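# Move the towel from the low shelf onto the rail

## Task

Pick up the towel lying on the low shelf and drape it across the rail so that a substantial portion hangs down on both sides. The rail must still be upright at the end, and the robot must not topple or finish leaning, or the task counts as failed.

## Robot and tools

ROBOT. A LinearBot: an omnidirectional wheeled base with a column about 1.75 m high. A carriage rides 1.0 m up and down it (lift_m) and holds two identical six-joint arms, each ending in a two-finger gripper. Arm bases sit roughly 0.57 m + lift_m above the floor; carriage parts hang about 0.15 m lower. A hand reaches 0.78 m from its shoulder but only about 0.38 m below its arm base. The hand is about 0.16 m long, 0.1 m wide (0.14 m open), fingertips about 5 mm thin. Parked arm joints 1-6: 0, 0.05, 0.05, 1.45, 0, 0; parked, the robot is about 0.95 m wide and 0.7 m long.

CAMERAS. carriage_camera is fixed, facing forward and tilted about 20 degrees down; left_wrist_camera and right_wrist_camera look out past each hand's fingertips. Images are 896x504. Calibration (K, distortion, T_world_to_cam) is approximate; wrist camera poses get worse with long reach.

FRAMES. Base frame: origin on the floor below the base centre, x forward, y left, z up, metres. left_hand and right_hand are reported in it as the point between the finger pads, with quat_wxyz giving hand orientation (hand z along the fingers, y the opening direction; pointing straight up with joints 1, 5, 6 at 0 gives (1,0,0,0)). base_odometry is in the frame the base had at the start; it counts wheel rotation, so slip looks like travel; heading in rad, left positive, -3.142 to 3.142.

move. One action per call. Optional keys: base, joints, speeds, min_time_s, cameras. Motions in one call start together.
- base: an object with exactly one key, each a relative offset from where the base last reported itself: translate_m (metres, forward +, -2 to 2), strafe_m (metres, left +, -2 to 2) or rotate_rad (radians, counter-clockwise +, -6.3 to 6.3).
- joints: one flat object, keyed by joint name, all absolute targets. lift_m 0 to 1 (m). For each arm, prefix left_ or right_: joint1_rad -2.617 to 3.054 (yaw about vertical, 0 ahead, + left); joint2_rad 0 to 3.141 (shoulder: 0 upper arm back level, 1.57 vertical, 3.14 forward level); joint3_rad 0 to 3.141 (elbow, 0 folded, 3.14 straight); joint4_rad -1.57 to 1.57 (wrist pitch, + lifts fingertips); joint5_rad -1.57 to 1.57 (wrist yaw, + turns fingertips right, opposite to joint1); joint6_rad -2.094 to 2.094 (roll about the finger axis, + clockwise seen from forearm); gripper_m 0 to 0.093 (pad gap in metres). Joints you omit keep pushing toward their last target.
- speeds: caps for this call only: translate_m and strafe_m 0.02-0.5 m/s, rotate_rad 0.05-1.57 rad/s, lift_m 0.08-0.25 m/s; the top value is the default.
- min_time_s: 0.1 to 8 s, the shortest duration for each arm and gripper motion; gives straighter hand paths.
- cameras: list of names or "all"; omitted or null means all, [] means none.
No action runs past 15 s; a drive is cut off at 14 s. Unknown keys make a call invalid; out-of-range numbers get it refused, and a refusal or stop cancels the rest of that reply's move, wait and finished_scene calls.

wait: seconds 0 to 10, plus optional cameras; commands nothing new and returns state and images.

zoom_image: camera (one of the three names) and region [x0, y0, x1, y1] in image pixels from the top-left, at most 504 by 504; works only on a camera present in the latest images.

read_manual: section "licences"; only returns licence text.

finished_scene: scene = the number of the scene being closed. The first call only prompts a review; a second call in a later reply ends the scene irreversibly and reports success. The towel must stay on the rail afterwards without help.

RESULTS. The "move" line reads done, or the worst status. base_status and joint_status per motion: done (base: wheels turned the full amount, slip possible); off_target (resting short, maybe still pushing); contact_stop or time_out (target dropped, holding where stopped); not_followed (arm targets withheld by the self-collision check after "joint command not followed"; fix by moving that arm clear first, then the other); limit_stop_at_motor_heat (resend the target). on_its_own lists uncommanded behaviour; "held at" is a target. motor_effort is percent of max, bracket = peak during the last action; a lift effort dropping as the lift descends means a hand is resting on something. Joint torques wrap at ±28 N m for joints 1-3. Gripper reading below object width by up to 5 mm means a firm grip; 0.000-0.001 means closed on nothing. "pictures" names the image order; images may lag the state slightly.

CAUTIONS. Reported hand positions are imprecise, especially at full reach; loads sag the hand. Arms have no contact stop and will keep pressing, then snap to target when freed. Base stops on contact can come late: drive slowly near the shelf and rail, and after a bump back off about 0.2 m. Never let the two arms collide or press together. Avoid tipping: keep the carriage low and arms tucked when driving, avoid sudden stops and hard pulls, and check images for lean. Do not knock the rail over or drop the towel. Stretched or loaded arms overheat (MOTOR HOT at 75 °C; at 100 °C the arm goes limp for 30-60 s), and the robot holds its last command while you deliberate, so park arms when idle. To release, command a gripper gap well above the reading.

Each tool is called as name(argument=value, ...), one argument or row to a line, values as JSON.

## Session

move(
)

Scene clock: 0.00 s.
Joint torques (N m): no reading
base_odometry: x=+0.000 y=+0.000 heading=+0.000
base_status: not commanded
joint_positions: lift_m=+0.300 left_joint1_rad=-0.008 left_joint2_rad=+0.038 left_joint3_rad=+0.056 left_joint4_rad=+1.461 left_joint5_rad=+0.046 left_joint6_rad=+0.033 left_gripper_m=+0.094 right_joint1_rad=+0.002 right_joint2_rad=+0.049 right_joint3_rad=+0.045 right_joint4_rad=+1.456 right_joint5_rad=-0.001 right_joint6_rad=+0.034 right_gripper_m=+0.094
joint_status: not commanded
motor_effort: lift_m=+23 drive_wheels=-2
left_hand: x=+0.2871 y=+0.3316 z=+1.3237 quat_wxyz=(+0.999, +0.024, +0.045, +0.011) (m; base frame)
right_hand: x=+0.2954 y=-0.3395 z=+1.3207 quat_wxyz=(+0.998, +0.001, +0.060, +0.018) (m; base frame)
pictures: carriage_camera, left_wrist_camera, right_wrist_camera

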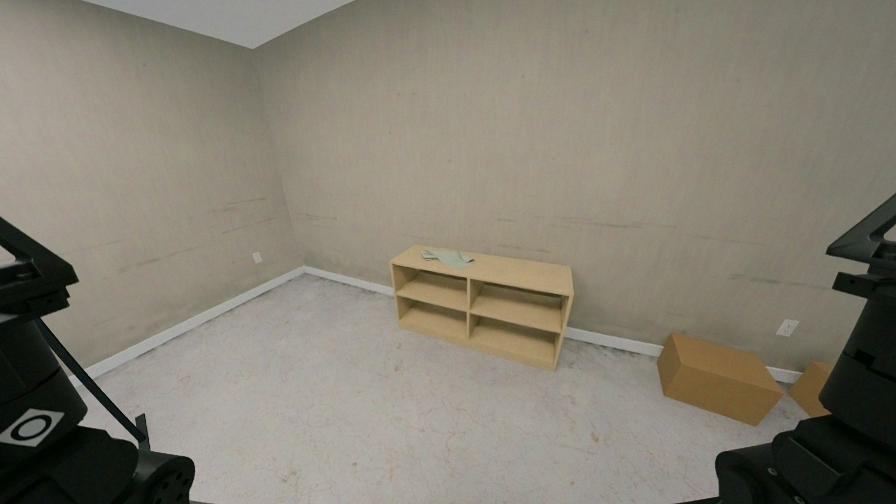

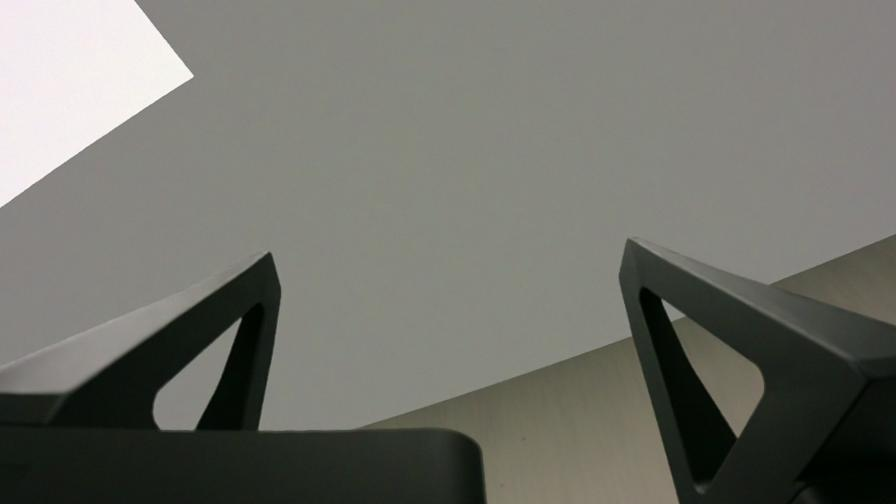

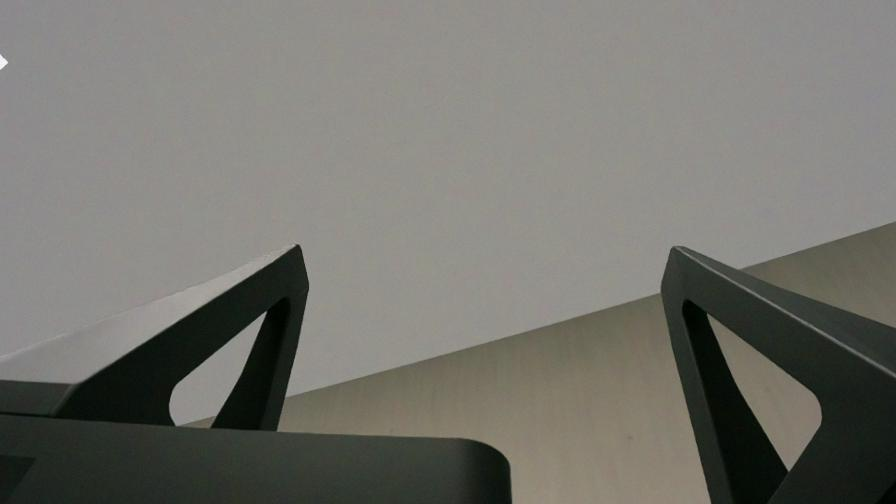

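zoom_image(
  camera="carriage_camera",
  region=[370, 220, 610, 380],
)

move(
  base={"rotate_rad": 1.57},
  cameras=["carriage_camera"],
)

move(
  base={"rotate_rad": 1.57},
  cameras=["carriage_camera"],
)

move(
  base={"rotate_rad": 1.57},
  cameras=["carriage_camera"],
)

Scaled by 2.100 from the camera's 896x504 image, which has a finer 1280x720 frame.

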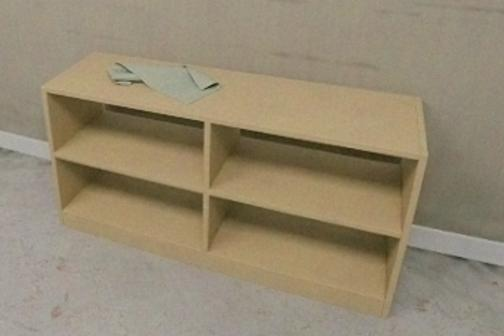

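Scene clock: 6.50 s.
Joint torques (N m): left_arm=[-0.28 4.08 5.75 -0.22 0.01 -0.08] | right_arm=[-0.23 3.97 6.2 -0.17 0.03 0.06]
move: done
base_odometry: x=+0.000 y=+0.000 heading=+1.570
base_status: done
joint_positions: lift_m=+0.300 left_joint1_rad=-0.008 left_joint2_rad=+0.038 left_joint3_rad=+0.056 left_joint4_rad=+1.461 left_joint5_rad=+0.046 left_joint6_rad=+0.033 left_gripper_m=+0.094 right_joint1_rad=+0.002 right_joint2_rad=+0.049 right_joint3_rad=+0.045 right_joint4_rad=+1.455 right_joint5_rad=+0.000 right_joint6_rad=+0.034 right_gripper_m=+0.094
joint_status: not commanded
motor_effort: lift_m=+23(23) drive_wheels=+7(15)
left_hand: x=+0.2871 y=+0.3316 z=+1.3237 quat_wxyz=(+0.999, +0.024, +0.045, +0.011) (m; base frame)
right_hand: x=+0.2955 y=-0.3396 z=+1.3207 quat_wxyz=(+0.998, +0.001, +0.060, +0.018) (m; base frame)
pictures: carriage_camera

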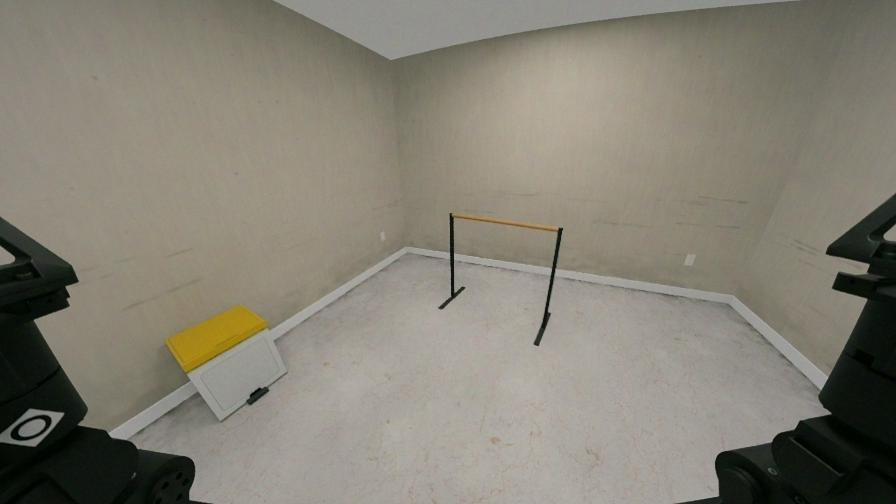

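Scene clock: 9.60 s.
Joint torques (N m): left_arm=[-0.36 4.05 5.78 -0.23 0.01 -0.07] | right_arm=[-0.29 3.99 6.15 -0.17 0.04 0.07]
move: done
base_odometry: x=+0.000 y=+0.000 heading=+3.139
base_status: done
joint_positions: lift_m=+0.300 left_joint1_rad=-0.008 left_joint2_rad=+0.038 left_joint3_rad=+0.056 left_joint4_rad=+1.461 left_joint5_rad=+0.046 left_joint6_rad=+0.033 left_gripper_m=+0.094 right_joint1_rad=+0.002 right_joint2_rad=+0.049 right_joint3_rad=+0.045 right_joint4_rad=+1.455 right_joint5_rad=+0.000 right_joint6_rad=+0.034 right_gripper_m=+0.094
joint_status: not commanded
motor_effort: lift_m=+23(23) drive_wheels=+7(14)
left_hand: x=+0.2871 y=+0.3316 z=+1.3237 quat_wxyz=(+0.999, +0.024, +0.045, +0.011) (m; base frame)
right_hand: x=+0.2956 y=-0.3397 z=+1.3206 quat_wxyz=(+0.998, +0.001, +0.060, +0.018) (m; base frame)
pictures: carriage_camera

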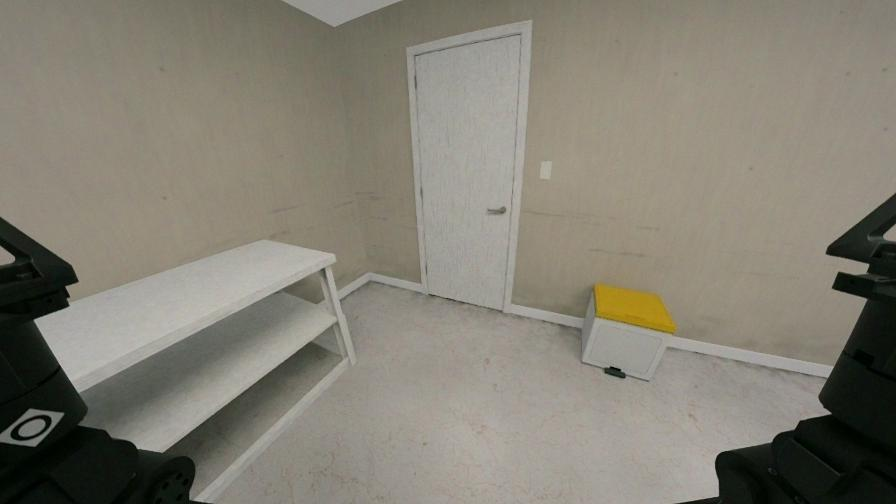

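Scene clock: 12.70 s.
Joint torques (N m): left_arm=[-0.31 4.01 5.81 -0.24 0.02 -0.1] | right_arm=[-0.24 3.95 6.23 -0.17 0.06 0.08]
move: done
base_odometry: x=+0.000 y=+0.000 heading=-1.575
base_status: done
joint_positions: lift_m=+0.300 left_joint1_rad=-0.008 left_joint2_rad=+0.038 left_joint3_rad=+0.056 left_joint4_rad=+1.461 left_joint5_rad=+0.046 left_joint6_rad=+0.033 left_gripper_m=+0.094 right_joint1_rad=+0.002 right_joint2_rad=+0.049 right_joint3_rad=+0.045 right_joint4_rad=+1.454 right_joint5_rad=+0.001 right_joint6_rad=+0.034 right_gripper_m=+0.094
joint_status: not commanded
motor_effort: lift_m=+23(23) drive_wheels=+7(14)
left_hand: x=+0.2871 y=+0.3316 z=+1.3237 quat_wxyz=(+0.999, +0.024, +0.045, +0.011) (m; base frame)
right_hand: x=+0.2957 y=-0.3397 z=+1.3206 quat_wxyz=(+0.998, +0.001, +0.060, +0.018) (m; base frame)
pictures: carriage_camera

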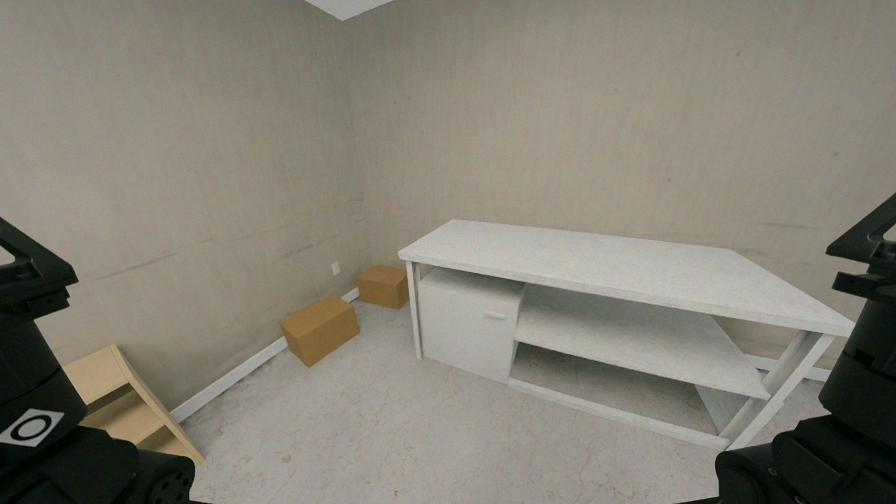

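move(
  base={"rotate_rad": 1.175},
  cameras=[],
)

move(
  base={"strafe_m": 0.7},
  cameras=[],
)

move(
  base={"translate_m": 0.6},
  joints={"lift_m": 0.4},
  cameras=["carriage_camera"],
)

zoom_image(
  camera="carriage_camera",
  region=[270, 220, 630, 440],
)

Scene clock: 43.33 s.
Joint torques (N m): left_arm=[-0.32 4.07 5.82 -0.24 0 -0.09] | right_arm=[-0.18 3.93 6.15 -0.15 0.09 0.07]
move: done
base_odometry: x=+0.000 y=+0.000 heading=-0.400
base_status: done
joint_positions: lift_m=+0.300 left_joint1_rad=-0.008 left_joint2_rad=+0.038 left_joint3_rad=+0.056 left_joint4_rad=+1.461 left_joint5_rad=+0.046 left_joint6_rad=+0.033 left_gripper_m=+0.094 right_joint1_rad=+0.002 right_joint2_rad=+0.049 right_joint3_rad=+0.045 right_joint4_rad=+1.455 right_joint5_rad=+0.001 right_joint6_rad=+0.034 right_gripper_m=+0.094
joint_status: not commanded
motor_effort: lift_m=+23(23) drive_wheels=+7(14)
left_hand: x=+0.2871 y=+0.3316 z=+1.3237 quat_wxyz=(+0.999, +0.024, +0.045, +0.011) (m; base frame)
right_hand: x=+0.2956 y=-0.3397 z=+1.3206 quat_wxyz=(+0.998, +0.001, +0.060, +0.018) (m; base frame)
pictures: none
No camera images: "cameras" was empty.

Scene clock: 46.97 s.
Joint torques (N m): left_arm=[-0.24 4.1 5.78 -0.24 -0.01 -0.09] | right_arm=[-0.28 3.99 6.13 -0.17 0.05 0.06]
move: done
base_odometry: x=+0.272 y=+0.645 heading=-0.399
base_status: done
joint_positions: lift_m=+0.300 left_joint1_rad=-0.009 left_joint2_rad=+0.038 left_joint3_rad=+0.056 left_joint4_rad=+1.461 left_joint5_rad=+0.046 left_joint6_rad=+0.033 left_gripper_m=+0.094 right_joint1_rad=+0.002 right_joint2_rad=+0.049 right_joint3_rad=+0.045 right_joint4_rad=+1.455 right_joint5_rad=+0.000 right_joint6_rad=+0.034 right_gripper_m=+0.094
joint_status: not commanded
motor_effort: lift_m=+23(23) drive_wheels=-6(19)
left_hand: x=+0.2871 y=+0.3316 z=+1.3237 quat_wxyz=(+0.999, +0.024, +0.045, +0.011) (m; base frame)
right_hand: x=+0.2956 y=-0.3396 z=+1.3206 quat_wxyz=(+0.998, +0.001, +0.060, +0.018) (m; base frame)
pictures: none
No camera images: "cameras" was empty.

Scene clock: 50.33 s.
Joint torques (N m): left_arm=[-0.27 3.99 5.78 -0.25 0 -0.07] | right_arm=[-0.18 4.05 6.15 -0.13 0.06 0.08]
move: done
base_odometry: x=+0.825 y=+0.413 heading=-0.398
base_status: done
joint_positions: lift_m=+0.400 left_joint1_rad=-0.009 left_joint2_rad=+0.038 left_joint3_rad=+0.056 left_joint4_rad=+1.462 left_joint5_rad=+0.046 left_joint6_rad=+0.033 left_gripper_m=+0.094 right_joint1_rad=+0.002 right_joint2_rad=+0.049 right_joint3_rad=+0.045 right_joint4_rad=+1.454 right_joint5_rad=+0.000 right_joint6_rad=+0.034 right_gripper_m=+0.094
joint_status: all done
motor_effort: lift_m=+25(30) drive_wheels=-5(13)
left_hand: x=+0.2869 y=+0.3316 z=+1.4235 quat_wxyz=(+0.999, +0.024, +0.045, +0.011) (m; base frame)
right_hand: x=+0.2957 y=-0.3396 z=+1.4204 quat_wxyz=(+0.998, +0.001, +0.060, +0.018) (m; base frame)
pictures: carriage_camera
camera_calibration:
carriage_camera: T_world_to_cam=[[-0.00559344, -0.999683, -0.0245389, 0.0362614], [-0.377647, 0.0248338, -0.925616, 1.38094], [0.925933, 0.00408966, -0.377667, 0.344874], [0, 0, 0, 1]] pos_world=[0.202381, 0.000545588, 1.40936]

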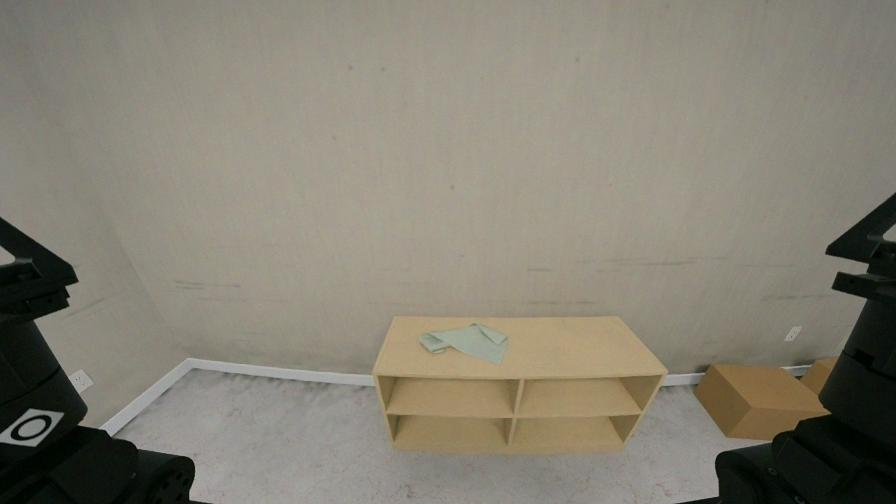

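Scaled by 1.400 from the camera's 896x504 image, which has a finer 1280x720 frame.

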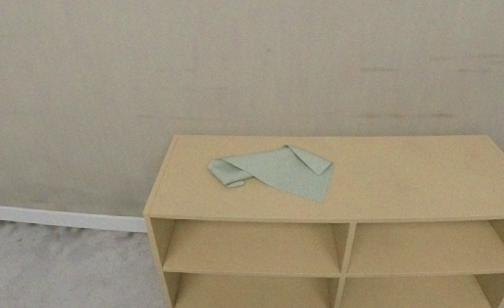

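move(
  base={"strafe_m": 0.13},
  joints={"lift_m": 0.5, "right_joint2_rad": 3.009, "right_joint3_rad": 1.803, "right_joint4_rad": -0.365},
  min_time_s=2.5,
  cameras=[],
)

move(
  base={"translate_m": 0.3},
  speeds={"translate_m": 0.2},
)

Scene clock: 65.37 s.
Joint torques (N m): left_arm=[-0.25 4.05 5.78 -0.25 0.01 -0.1] | right_arm=[-0.28 -12.96 5.18 0.24 0.07 0.06]
move: done
base_odometry: x=+0.876 y=+0.532 heading=-0.399
base_status: done
joint_positions: lift_m=+0.500 left_joint1_rad=-0.009 left_joint2_rad=+0.038 left_joint3_rad=+0.056 left_joint4_rad=+1.462 left_joint5_rad=+0.046 left_joint6_rad=+0.033 left_gripper_m=+0.094 right_joint1_rad=+0.002 right_joint2_rad=+2.972 right_joint3_rad=+1.796 right_joint4_rad=-0.347 right_joint5_rad=-0.001 right_joint6_rad=+0.034 right_gripper_m=+0.094
joint_status: all done
motor_effort: lift_m=+24(30) drive_wheels=-1(12)
left_hand: x=+0.2870 y=+0.3316 z=+1.5235 quat_wxyz=(+0.999, +0.024, +0.045, +0.011) (m; base frame)
right_hand: x=+0.7060 y=-0.3388 z=+0.8002 quat_wxyz=(+0.024, +0.016, +1.000, +0.001) (m; base frame)
pictures: none
No camera images: "cameras" was empty.

Scene clock: 67.93 s.
Joint torques (N m): left_arm=[-0.2 3.97 5.76 -0.25 0.02 -0.08] | right_arm=[-0.21 -12.92 5.18 0.28 0.08 0.07]
move: done
base_odometry: x=+1.152 y=+0.417 heading=-0.398
base_status: done
joint_positions: lift_m=+0.500 left_joint1_rad=-0.009 left_joint2_rad=+0.038 left_joint3_rad=+0.056 left_joint4_rad=+1.462 left_joint5_rad=+0.046 left_joint6_rad=+0.033 left_gripper_m=+0.094 right_joint1_rad=+0.002 right_joint2_rad=+2.972 right_joint3_rad=+1.796 right_joint4_rad=-0.353 right_joint5_rad=-0.001 right_joint6_rad=+0.034 right_gripper_m=+0.094
joint_status: not commanded
motor_effort: lift_m=+25(25) drive_wheels=-5(13)
left_hand: x=+0.2870 y=+0.3316 z=+1.5235 quat_wxyz=(+0.999, +0.024, +0.045, +0.011) (m; base frame)
right_hand: x=+0.7045 y=-0.3388 z=+0.8002 quat_wxyz=(+0.021, +0.016, +1.000, +0.001) (m; base frame)
pictures: carriage_camera, left_wrist_camera, right_wrist_camera
camera_calibration:
carriage_camera: T_world_to_cam=[[-0.00559344, -0.999683, -0.0245389, 0.0387158], [-0.377647, 0.0248338, -0.925616, 1.47352], [0.925933, 0.00408966, -0.377667, 0.382649], [0, 0, 0, 1]] pos_world=[0.202381, 0.000545588, 1.50938]
left_wrist_camera: T_world_to_cam=[[0.0402963, -0.996651, -0.0711561, 0.428306], [0.748914, 0.0772684, -0.658146, 0.766129], [0.66144, -0.026769, 0.74952, -1.19933], [0, 0, 0, 1]] pos_world=[0.202261, 0.335569, 1.43362]
right_wrist_camera: T_world_to_cam=[[-0.0517251, -0.99673, -0.0620823, -0.239681], [-0.84192, 0.0100875, 0.539507, 0.179344], [-0.537117, 0.0801744, -0.839689, 1.20602], [0, 0, 0, 1]] pos_world=[0.78637, -0.337398, 0.901045]

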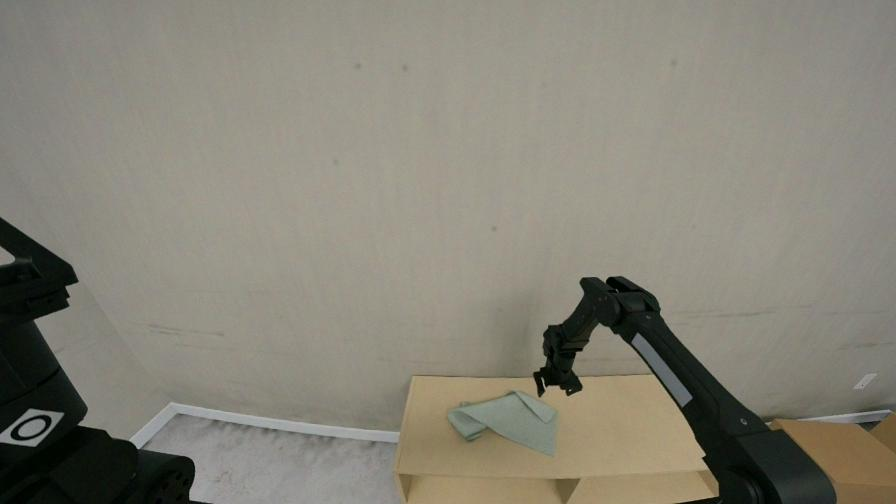

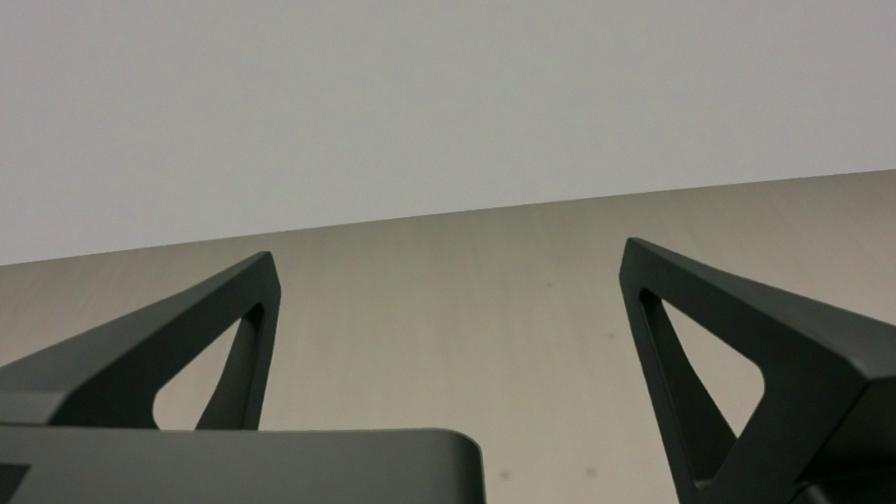

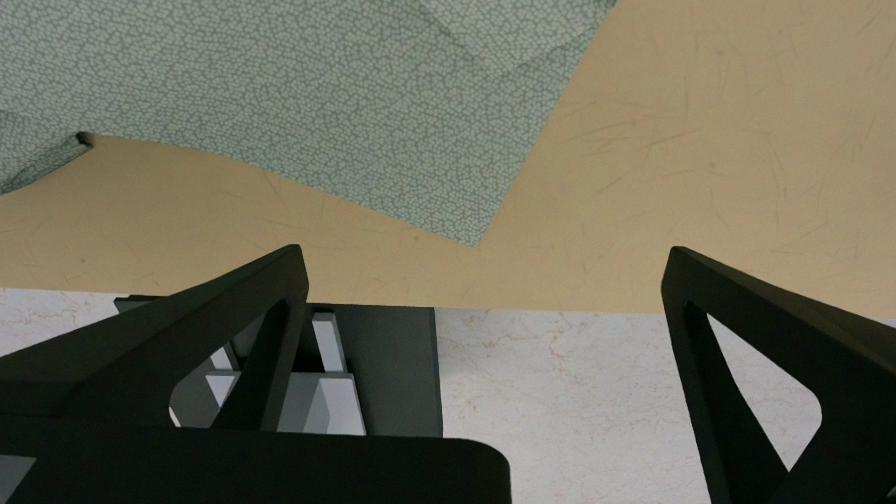

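move(
  joints={"lift_m": 0.335},
  cameras=["right_wrist_camera"],
)

move(
  joints={"lift_m": 0.322},
  speeds={"lift_m": 0.08},
  cameras=["carriage_camera","right_wrist_camera"],
)

Scene clock: 75.27 s.
Joint torques (N m): left_arm=[-0.2 4.07 5.81 -0.24 0.01 -0.08] | right_arm=[-0.17 -13.5 4.62 0.29 0.09 0.06]
move: done
base_odometry: x=+1.152 y=+0.417 heading=-0.398
base_status: not commanded
joint_positions: lift_m=+0.335 left_joint1_rad=-0.009 left_joint2_rad=+0.038 left_joint3_rad=+0.056 left_joint4_rad=+1.462 left_joint5_rad=+0.046 left_joint6_rad=+0.033 left_gripper_m=+0.094 right_joint1_rad=+0.002 right_joint2_rad=+2.978 right_joint3_rad=+1.802 right_joint4_rad=-0.358 right_joint5_rad=-0.001 right_joint6_rad=+0.034 right_gripper_m=+0.094
joint_status: all done
motor_effort: lift_m=+19(20) drive_wheels=-5(6)
left_hand: x=+0.2870 y=+0.3316 z=+1.3591 quat_wxyz=(+0.999, +0.024, +0.045, +0.011) (m; base frame)
right_hand: x=+0.7035 y=-0.3387 z=+0.6342 quat_wxyz=(+0.018, +0.016, +1.000, +0.001) (m; base frame)
pictures: right_wrist_camera
camera_calibration:
right_wrist_camera: T_world_to_cam=[[-0.0520184, -0.996707, -0.0621965, -0.249686], [-0.839234, 0.00987315, 0.54368, 0.2635], [-0.541276, 0.0804789, -0.836985, 1.06742], [0, 0, 0, 1]] pos_world=[0.785918, -0.33737, 0.734624]

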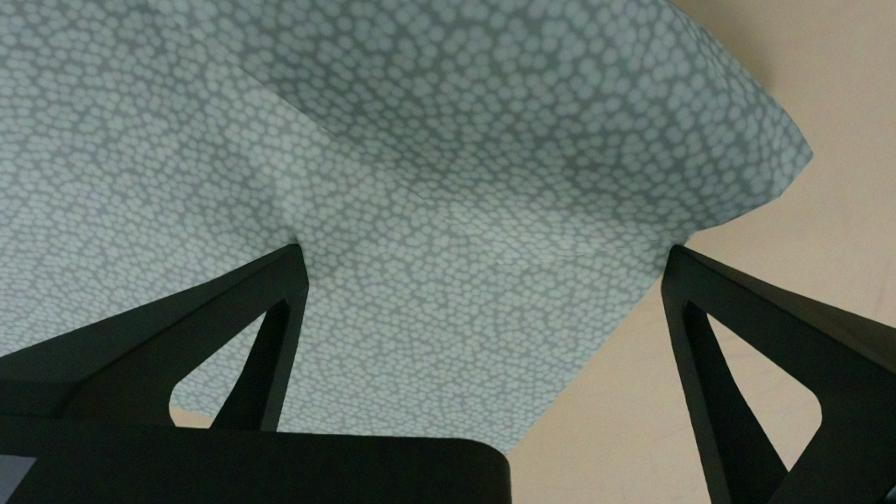

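Scene clock: 75.80 s.
Joint torques (N m): left_arm=[-0.21 4 5.78 -0.26 0.01 -0.09] | right_arm=[-0.23 -11.69 4.18 0.73 0.21 0.09]
move: done
base_odometry: x=+1.152 y=+0.417 heading=-0.398
base_status: not commanded
joint_positions: lift_m=+0.323 left_joint1_rad=-0.009 left_joint2_rad=+0.038 left_joint3_rad=+0.056 left_joint4_rad=+1.462 left_joint5_rad=+0.046 left_joint6_rad=+0.033 left_gripper_m=+0.094 right_joint1_rad=+0.001 right_joint2_rad=+2.957 right_joint3_rad=+1.809 right_joint4_rad=-0.406 right_joint5_rad=-0.012 right_joint6_rad=+0.031 right_gripper_m=+0.094
joint_status: all done
motor_effort: lift_m=+17(18) drive_wheels=+6(6)
left_hand: x=+0.2870 y=+0.3316 z=+1.3464 quat_wxyz=(+0.999, +0.024, +0.045, +0.011) (m; base frame)
right_hand: x=+0.7034 y=-0.3373 z=+0.6312 quat_wxyz=(+0.008, +0.015, +1.000, +0.006) (m; base frame)
pictures: carriage_camera, right_wrist_camera
camera_calibration:
carriage_camera: T_world_to_cam=[[-0.00559344, -0.999683, -0.0245389, 0.0343697], [-0.377647, 0.0248338, -0.925616, 1.30958], [0.925933, 0.00408966, -0.377667, 0.315759], [0, 0, 0, 1]] pos_world=[0.202381, 0.000545588, 1.33227]
right_wrist_camera: T_world_to_cam=[[-0.0511696, -0.996139, -0.0713362, -0.24308], [-0.8283, 0.00242492, 0.56028, 0.244313], [-0.557943, 0.0877571, -0.825226, 1.07154], [0, 0, 0, 1]] pos_world=[0.787787, -0.336769, 0.730043]

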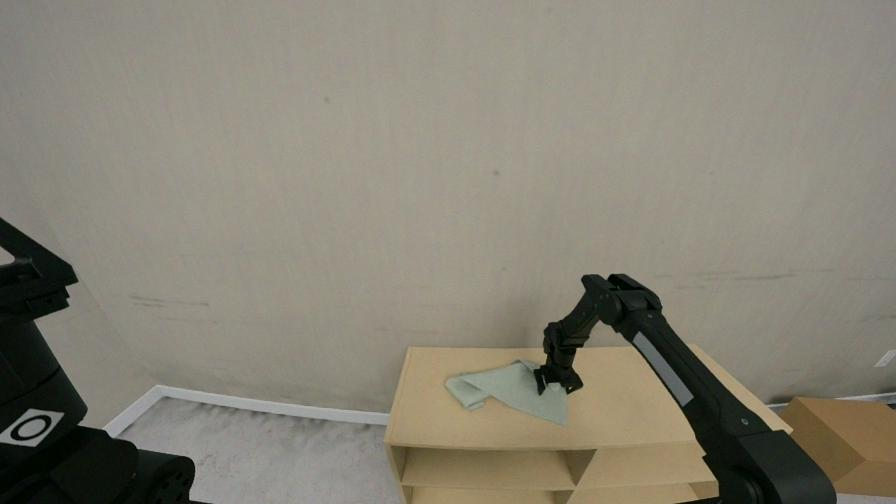

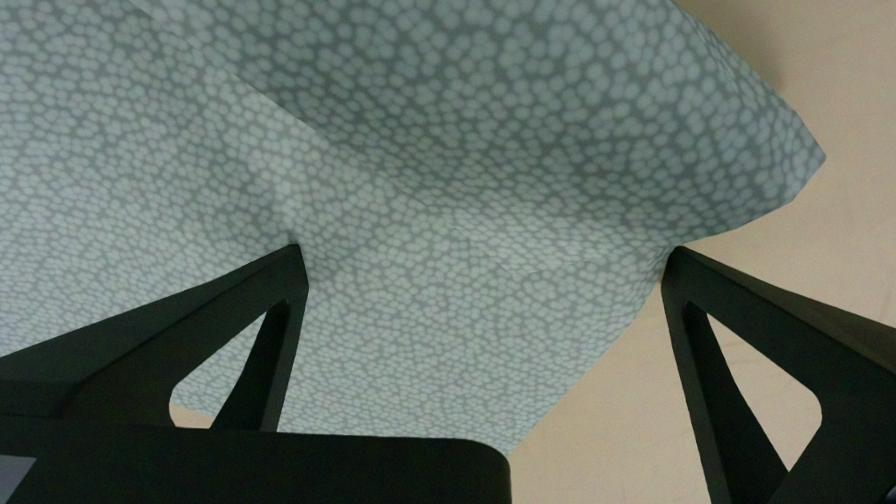

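move(
  joints={"right_gripper_m": 0.0},
  min_time_s=2,
  cameras=["right_wrist_camera"],
)

move(
  joints={"lift_m": 0.6},
  speeds={"lift_m": 0.15},
  cameras=["carriage_camera","right_wrist_camera"],
)

Scene clock: 82.17 s.
Joint torques (N m): left_arm=[-0.23 3.99 5.79 -0.23 0 -0.08] | right_arm=[-0.94 -11.74 3.95 0.62 0.64 0.09]
move: off_target
base_odometry: x=+1.152 y=+0.417 heading=-0.398
base_status: not commanded
joint_positions: lift_m=+0.323 left_joint1_rad=-0.009 left_joint2_rad=+0.038 left_joint3_rad=+0.056 left_joint4_rad=+1.462 left_joint5_rad=+0.046 left_joint6_rad=+0.033 left_gripper_m=+0.094 right_joint1_rad=+0.009 right_joint2_rad=+2.957 right_joint3_rad=+1.813 right_joint4_rad=-0.386 right_joint5_rad=-0.052 right_joint6_rad=+0.031 right_gripper_m=+0.005
joint_status: right_gripper_m off_target (ended at +0.005, target +0.000)
motor_effort: lift_m=+17(18) drive_wheels=+6(6)
left_hand: x=+0.2870 y=+0.3316 z=+1.3464 quat_wxyz=(+0.999, +0.024, +0.045, +0.011) (m; base frame)
right_hand: x=+0.7100 y=-0.3265 z=+0.6322 quat_wxyz=(+0.020, +0.010, +0.999, +0.027) (m; base frame)
pictures: right_wrist_camera
camera_calibration:
right_wrist_camera: T_world_to_cam=[[-0.0394599, -0.992797, -0.113122, -0.212764], [-0.841283, -0.0280763, 0.539866, 0.261325], [-0.539154, 0.116471, -0.834115, 1.07673], [0, 0, 0, 1]] pos_world=[0.791974, -0.329301, 0.732965]

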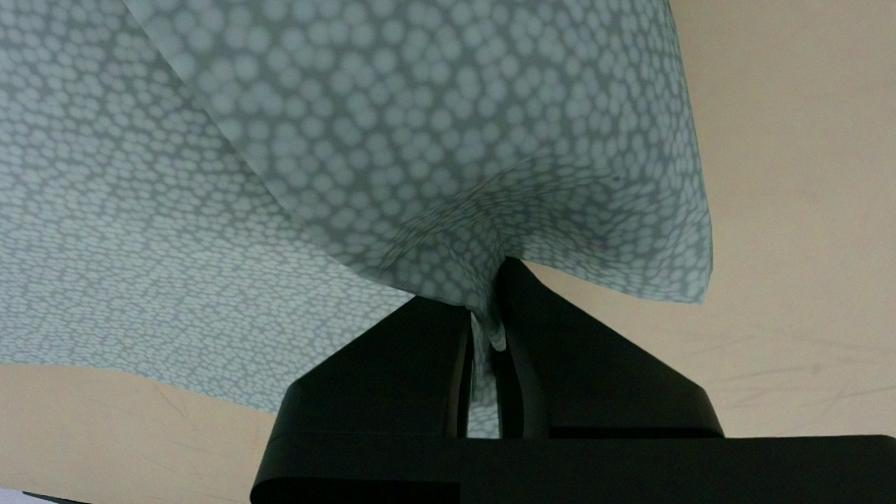

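Scene clock: 84.47 s.
Joint torques (N m): left_arm=[-0.28 4.11 5.79 -0.24 0 -0.07] | right_arm=[-0.92 -12.92 3.75 0.44 0.11 0.09]
move: done
base_odometry: x=+1.152 y=+0.417 heading=-0.398
base_status: not commanded
joint_positions: lift_m=+0.600 left_joint1_rad=-0.009 left_joint2_rad=+0.038 left_joint3_rad=+0.056 left_joint4_rad=+1.462 left_joint5_rad=+0.046 left_joint6_rad=+0.033 left_gripper_m=+0.094 right_joint1_rad=+0.009 right_joint2_rad=+2.970 right_joint3_rad=+1.813 right_joint4_rad=-0.370 right_joint5_rad=-0.007 right_joint6_rad=+0.031 right_gripper_m=+0.005
joint_status: all done
motor_effort: lift_m=+25(29) drive_wheels=+6(6)
left_hand: x=+0.2870 y=+0.3316 z=+1.6234 quat_wxyz=(+0.999, +0.024, +0.045, +0.011) (m; base frame)
right_hand: x=+0.7086 y=-0.3347 z=+0.9036 quat_wxyz=(+0.021, +0.011, +1.000, +0.004) (m; base frame)
pictures: carriage_camera, right_wrist_camera
camera_calibration:
carriage_camera: T_world_to_cam=[[-0.00559344, -0.999683, -0.0245389, 0.041169], [-0.377647, 0.0248338, -0.925616, 1.56606], [0.925933, 0.00408966, -0.377667, 0.420405], [0, 0, 0, 1]] pos_world=[0.202381, 0.000545588, 1.60935]
right_wrist_camera: T_world_to_cam=[[-0.0418662, -0.996798, -0.0681265, -0.230506], [-0.842774, -0.00139081, 0.538265, 0.124877], [-0.536636, 0.0799504, -0.840018, 1.29459], [0, 0, 0, 1]] pos_world=[0.790314, -0.333097, 1.00455]

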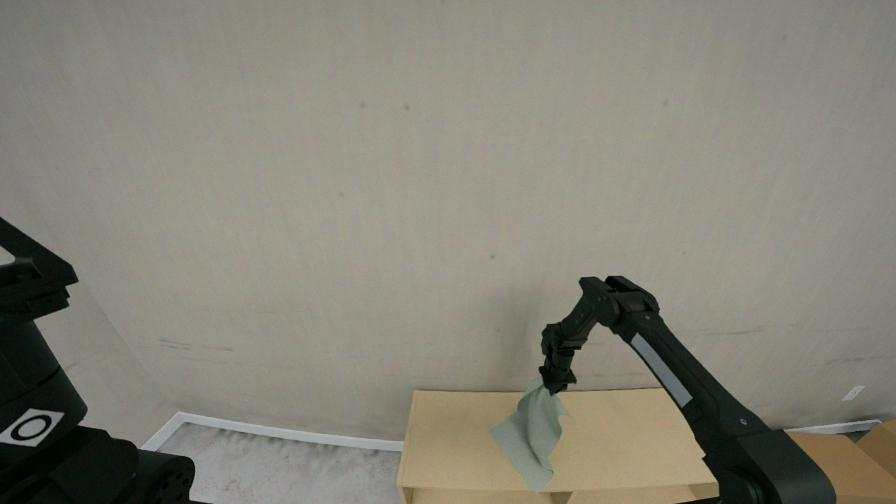

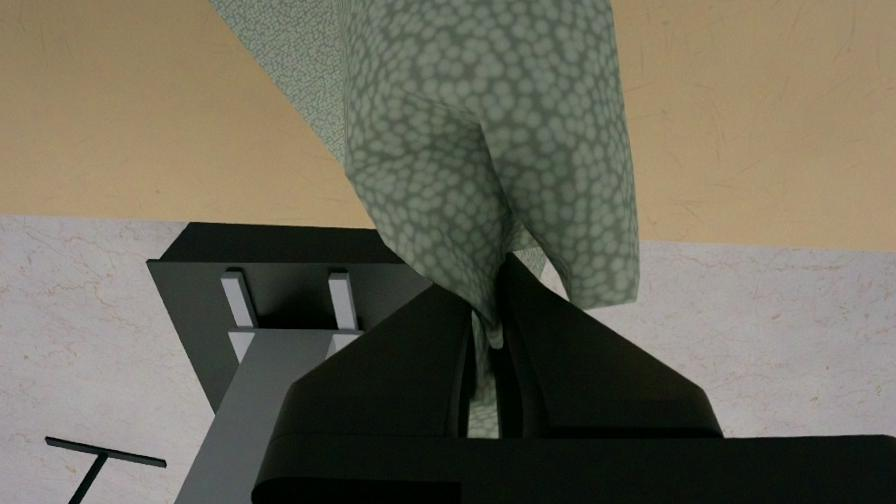

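move(
  base={"translate_m": -0.6},
  joints={"lift_m": 0.75},
  speeds={"translate_m": 0.3},
  cameras=[],
)

move(
  base={"rotate_rad": 1.348},
  joints={"right_joint1_rad": 0.0, "right_joint2_rad": 2.672, "right_joint3_rad": 1.378, "right_joint4_rad": 1.294, "right_joint5_rad": 0.0},
  speeds={"rotate_rad": 0.7},
  min_time_s=2,
  cameras=["carriage_camera"],
)

move(
  base={"translate_m": -0.32},
  speeds={"translate_m": 0.3},
  cameras=[],
)

move(
  base={"strafe_m": 1.2},
  speeds={"strafe_m": 0.3},
  cameras=["carriage_camera","right_wrist_camera"],
)

Scene clock: 102.40 s.
Joint torques (N m): left_arm=[-0.24 3.99 5.9 -0.19 0.01 -0.07] | right_arm=[-0.51 -13.76 3.77 0.35 0.12 0.09]
move: done
base_odometry: x=+0.599 y=+0.649 heading=-0.397
base_status: done
joint_positions: lift_m=+0.750 left_joint1_rad=-0.009 left_joint2_rad=+0.038 left_joint3_rad=+0.056 left_joint4_rad=+1.460 left_joint5_rad=+0.046 left_joint6_rad=+0.033 left_gripper_m=+0.094 right_joint1_rad=+0.005 right_joint2_rad=+2.980 right_joint3_rad=+1.812 right_joint4_rad=-0.362 right_joint5_rad=-0.004 right_joint6_rad=+0.031 right_gripper_m=+0.005
joint_status: all done
motor_effort: lift_m=+25(30) drive_wheels=-3(17)
left_hand: x=+0.2876 y=+0.3316 z=+1.7734 quat_wxyz=(+0.999, +0.024, +0.046, +0.011) (m; base frame)
right_hand: x=+0.7068 y=-0.3367 z=+1.0496 quat_wxyz=(+0.021, +0.013, +1.000, +0.003) (m; base frame)
pictures: none
No camera images: "cameras" was empty.

Scene clock: 105.70 s.
Joint torques (N m): left_arm=[-0.18 4.07 5.79 -0.19 0 -0.08] | right_arm=[-0.44 -19.07 4.11 2.3 0.09 0.09]
move: done
base_odometry: x=+0.599 y=+0.649 heading=+0.950
base_status: done
joint_positions: lift_m=+0.750 left_joint1_rad=-0.009 left_joint2_rad=+0.038 left_joint3_rad=+0.056 left_joint4_rad=+1.459 left_joint5_rad=+0.046 left_joint6_rad=+0.033 left_gripper_m=+0.094 right_joint1_rad=+0.004 right_joint2_rad=+2.700 right_joint3_rad=+1.395 right_joint4_rad=+1.273 right_joint5_rad=-0.001 right_joint6_rad=+0.031 right_gripper_m=+0.005
joint_status: all done
motor_effort: lift_m=+24(25) drive_wheels=+8(14)
left_hand: x=+0.2877 y=+0.3316 z=+1.7734 quat_wxyz=(+0.999, +0.024, +0.047, +0.011) (m; base frame)
right_hand: x=+0.8912 y=-0.3372 z=+1.3385 quat_wxyz=(+0.695, +0.010, +0.718, +0.013) (m; base frame)
pictures: carriage_camera
camera_calibration:
carriage_camera: T_world_to_cam=[[-0.00559344, -0.999683, -0.0245389, 0.0448502], [-0.377647, 0.0248338, -0.925616, 1.70491], [0.925933, 0.00408966, -0.377667, 0.477059], [0, 0, 0, 1]] pos_world=[0.202381, 0.000545588, 1.75936]

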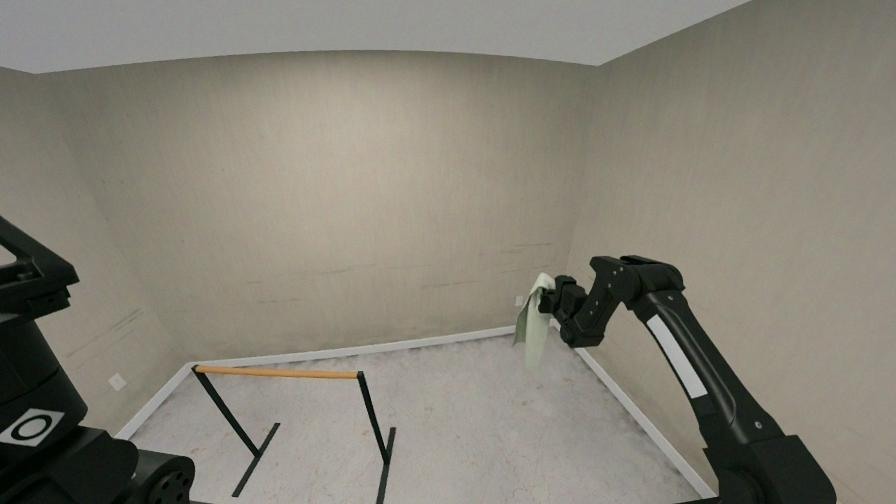

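Scene clock: 108.23 s.
Joint torques (N m): left_arm=[-0.24 4.11 5.79 -0.22 -0.01 -0.1] | right_arm=[-0.58 -18.86 4.45 2.25 0.08 0.09]
move: done
base_odometry: x=+0.413 y=+0.388 heading=+0.951
base_status: done
joint_positions: lift_m=+0.750 left_joint1_rad=-0.009 left_joint2_rad=+0.038 left_joint3_rad=+0.056 left_joint4_rad=+1.459 left_joint5_rad=+0.046 left_joint6_rad=+0.033 left_gripper_m=+0.094 right_joint1_rad=+0.004 right_joint2_rad=+2.700 right_joint3_rad=+1.391 right_joint4_rad=+1.278 right_joint5_rad=-0.001 right_joint6_rad=+0.031 right_gripper_m=+0.005
joint_status: not commanded
motor_effort: lift_m=+25(25) drive_wheels=-5(17)
left_hand: x=+0.2877 y=+0.3316 z=+1.7734 quat_wxyz=(+0.999, +0.024, +0.047, +0.011) (m; base frame)
right_hand: x=+0.8903 y=-0.3372 z=+1.3382 quat_wxyz=(+0.696, +0.009, +0.718, +0.013) (m; base frame)
pictures: none
No camera images: "cameras" was empty.

Scene clock: 114.07 s.
Joint torques (N m): left_arm=[-0.24 4.07 5.71 -0.22 0 -0.08] | right_arm=[-0.28 -19 4.46 2.23 0.09 0.09]
move: done
base_odometry: x=-0.564 y=+1.084 heading=+0.952
base_status: done
joint_positions: lift_m=+0.750 left_joint1_rad=-0.009 left_joint2_rad=+0.038 left_joint3_rad=+0.056 left_joint4_rad=+1.459 left_joint5_rad=+0.046 left_joint6_rad=+0.033 left_gripper_m=+0.094 right_joint1_rad=+0.001 right_joint2_rad=+2.700 right_joint3_rad=+1.391 right_joint4_rad=+1.278 right_joint5_rad=-0.001 right_joint6_rad=+0.031 right_gripper_m=+0.005
joint_status: not commanded
motor_effort: lift_m=+25(25) drive_wheels=-2(10)
left_hand: x=+0.2877 y=+0.3316 z=+1.7734 quat_wxyz=(+0.999, +0.024, +0.047, +0.011) (m; base frame)
right_hand: x=+0.8903 y=-0.3389 z=+1.3382 quat_wxyz=(+0.696, +0.011, +0.718, +0.012) (m; base frame)
pictures: carriage_camera, right_wrist_camera
camera_calibration:
carriage_camera: T_world_to_cam=[[-0.00559344, -0.999683, -0.0245389, 0.0448502], [-0.377647, 0.0248338, -0.925616, 1.70491], [0.925933, 0.00408966, -0.377667, 0.477059], [0, 0, 0, 1]] pos_world=[0.202381, 0.000545588, 1.75936]
right_wrist_camera: T_world_to_cam=[[0.0590329, -0.996731, -0.055153, -0.304709], [-0.599581, 0.00877076, -0.800266, 1.62216], [0.798134, 0.0803108, -0.597103, 0.244262], [0, 0, 0, 1]] pos_world=[0.795652, -0.337558, 1.42721]

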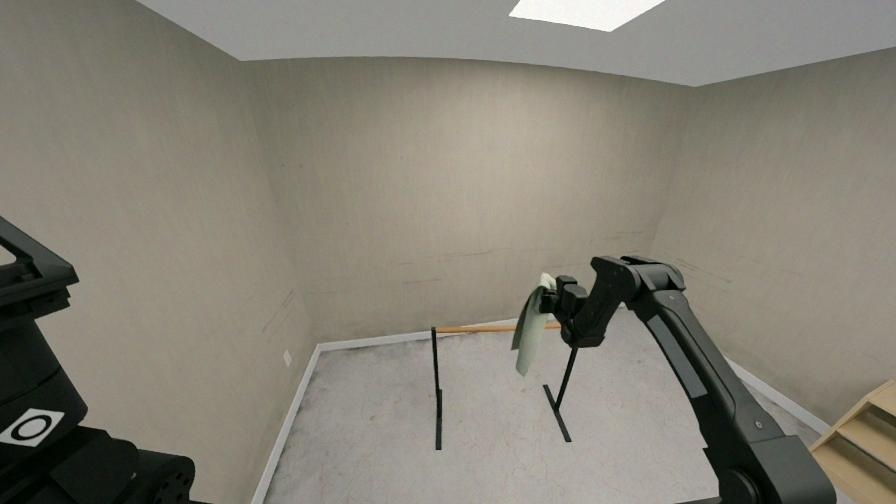

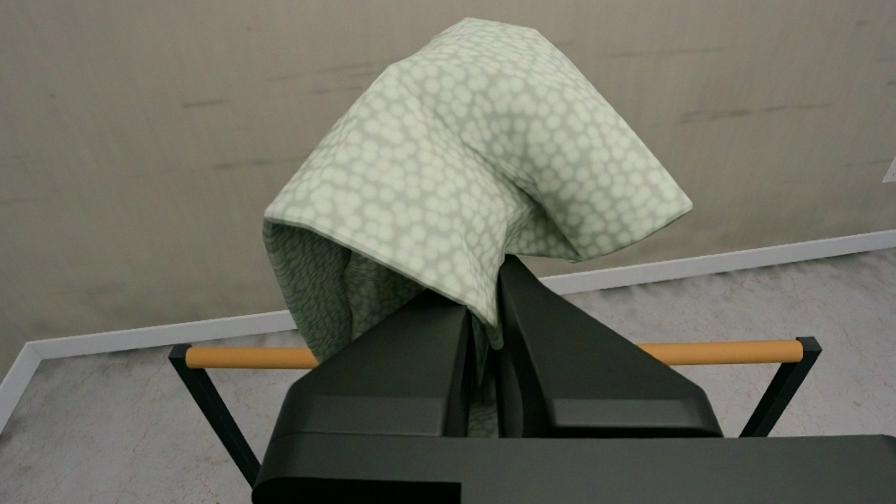

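zoom_image(
  camera="carriage_camera",
  region=[390, 300, 630, 460],
)

Scaled by 2.100 from the camera's 896x504 image, which has a finer 1280x720 frame.

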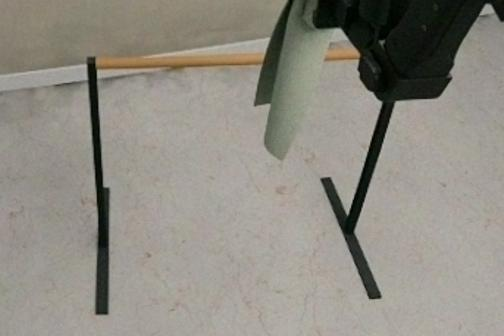

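move(
  joints={"lift_m": 0.88},
  cameras=[],
)

move(
  base={"translate_m": 0.49},
  speeds={"translate_m": 0.2},
  cameras=["carriage_camera","right_wrist_camera"],
)

zoom_image(
  camera="carriage_camera",
  region=[390, 250, 630, 460],
)

Scene clock: 128.93 s.
Joint torques (N m): left_arm=[-0.14 4.03 5.81 -0.22 -0.01 -0.09] | right_arm=[-0.47 -17.29 4.89 2.12 0.09 0.09]
move: done
base_odometry: x=-0.564 y=+1.084 heading=+0.952
base_status: not commanded
joint_positions: lift_m=+0.880 left_joint1_rad=-0.009 left_joint2_rad=+0.038 left_joint3_rad=+0.056 left_joint4_rad=+1.459 left_joint5_rad=+0.046 left_joint6_rad=+0.033 left_gripper_m=+0.094 right_joint1_rad=+0.001 right_joint2_rad=+2.680 right_joint3_rad=+1.386 right_joint4_rad=+1.290 right_joint5_rad=-0.001 right_joint6_rad=+0.031 right_gripper_m=+0.005
joint_status: all done
motor_effort: lift_m=+25(30) drive_wheels=-2(2)
left_hand: x=+0.2877 y=+0.3316 z=+1.9034 quat_wxyz=(+0.999, +0.024, +0.047, +0.011) (m; base frame)
right_hand: x=+0.8915 y=-0.3389 z=+1.4818 quat_wxyz=(+0.706, +0.010, +0.708, +0.012) (m; base frame)
pictures: none
No camera images: "cameras" was empty.

Scene clock: 132.57 s.
Joint torques (N m): left_arm=[-0.21 4.07 5.83 -0.21 0.01 -0.08] | right_arm=[-0.32 -17.17 4.97 2.11 0.08 0.1]
move: done
base_odometry: x=-0.280 y=+1.484 heading=+0.953
base_status: done
joint_positions: lift_m=+0.880 left_joint1_rad=-0.009 left_joint2_rad=+0.038 left_joint3_rad=+0.056 left_joint4_rad=+1.459 left_joint5_rad=+0.046 left_joint6_rad=+0.033 left_gripper_m=+0.094 right_joint1_rad=+0.001 right_joint2_rad=+2.680 right_joint3_rad=+1.386 right_joint4_rad=+1.290 right_joint5_rad=-0.001 right_joint6_rad=+0.031 right_gripper_m=+0.005
joint_status: not commanded
motor_effort: lift_m=+24(25) drive_wheels=-5(13)
left_hand: x=+0.2877 y=+0.3316 z=+1.9034 quat_wxyz=(+0.999, +0.024, +0.047, +0.011) (m; base frame)
right_hand: x=+0.8915 y=-0.3389 z=+1.4818 quat_wxyz=(+0.706, +0.010, +0.708, +0.012) (m; base frame)
pictures: carriage_camera, right_wrist_camera
camera_calibration:
carriage_camera: T_world_to_cam=[[-0.00559344, -0.999683, -0.0245389, 0.0480399], [-0.377647, 0.0248338, -0.925616, 1.82523], [0.925933, 0.00408966, -0.377667, 0.526151], [0, 0, 0, 1]] pos_world=[0.202381, 0.000545588, 1.88935]
right_wrist_camera: T_world_to_cam=[[0.0605665, -0.99673, -0.0534912, -0.300687], [-0.576754, 0.00879217, -0.81687, 1.74213], [0.81467, 0.0803263, -0.574336, 0.280576], [0, 0, 0, 1]] pos_world=[0.794414, -0.337559, 1.56815]

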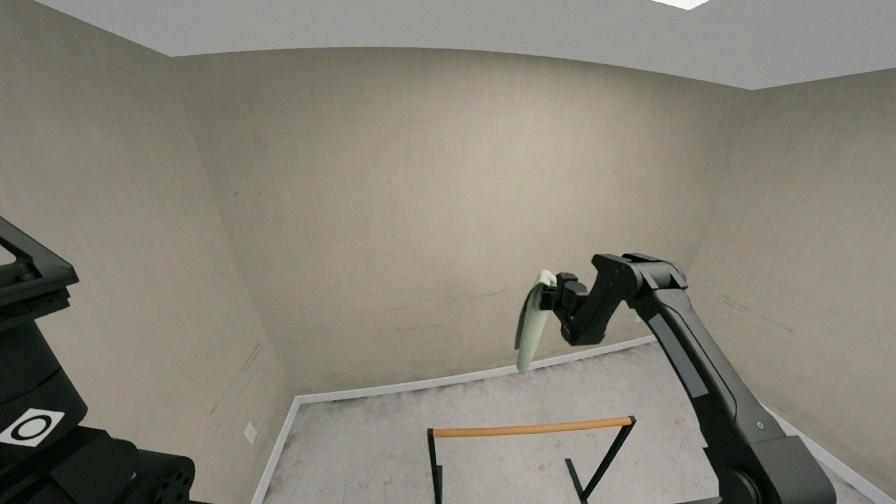

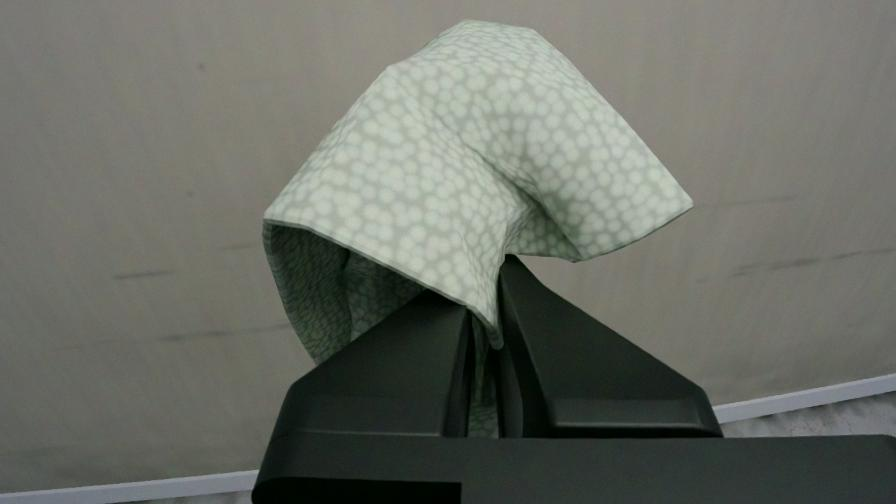

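Scaled by 2.100 from the camera's 896x504 image, which has a finer 1280x720 frame.

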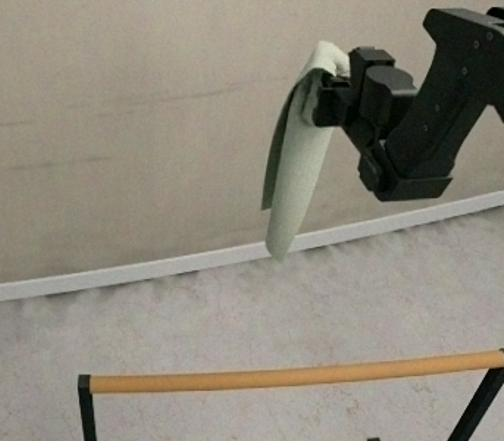

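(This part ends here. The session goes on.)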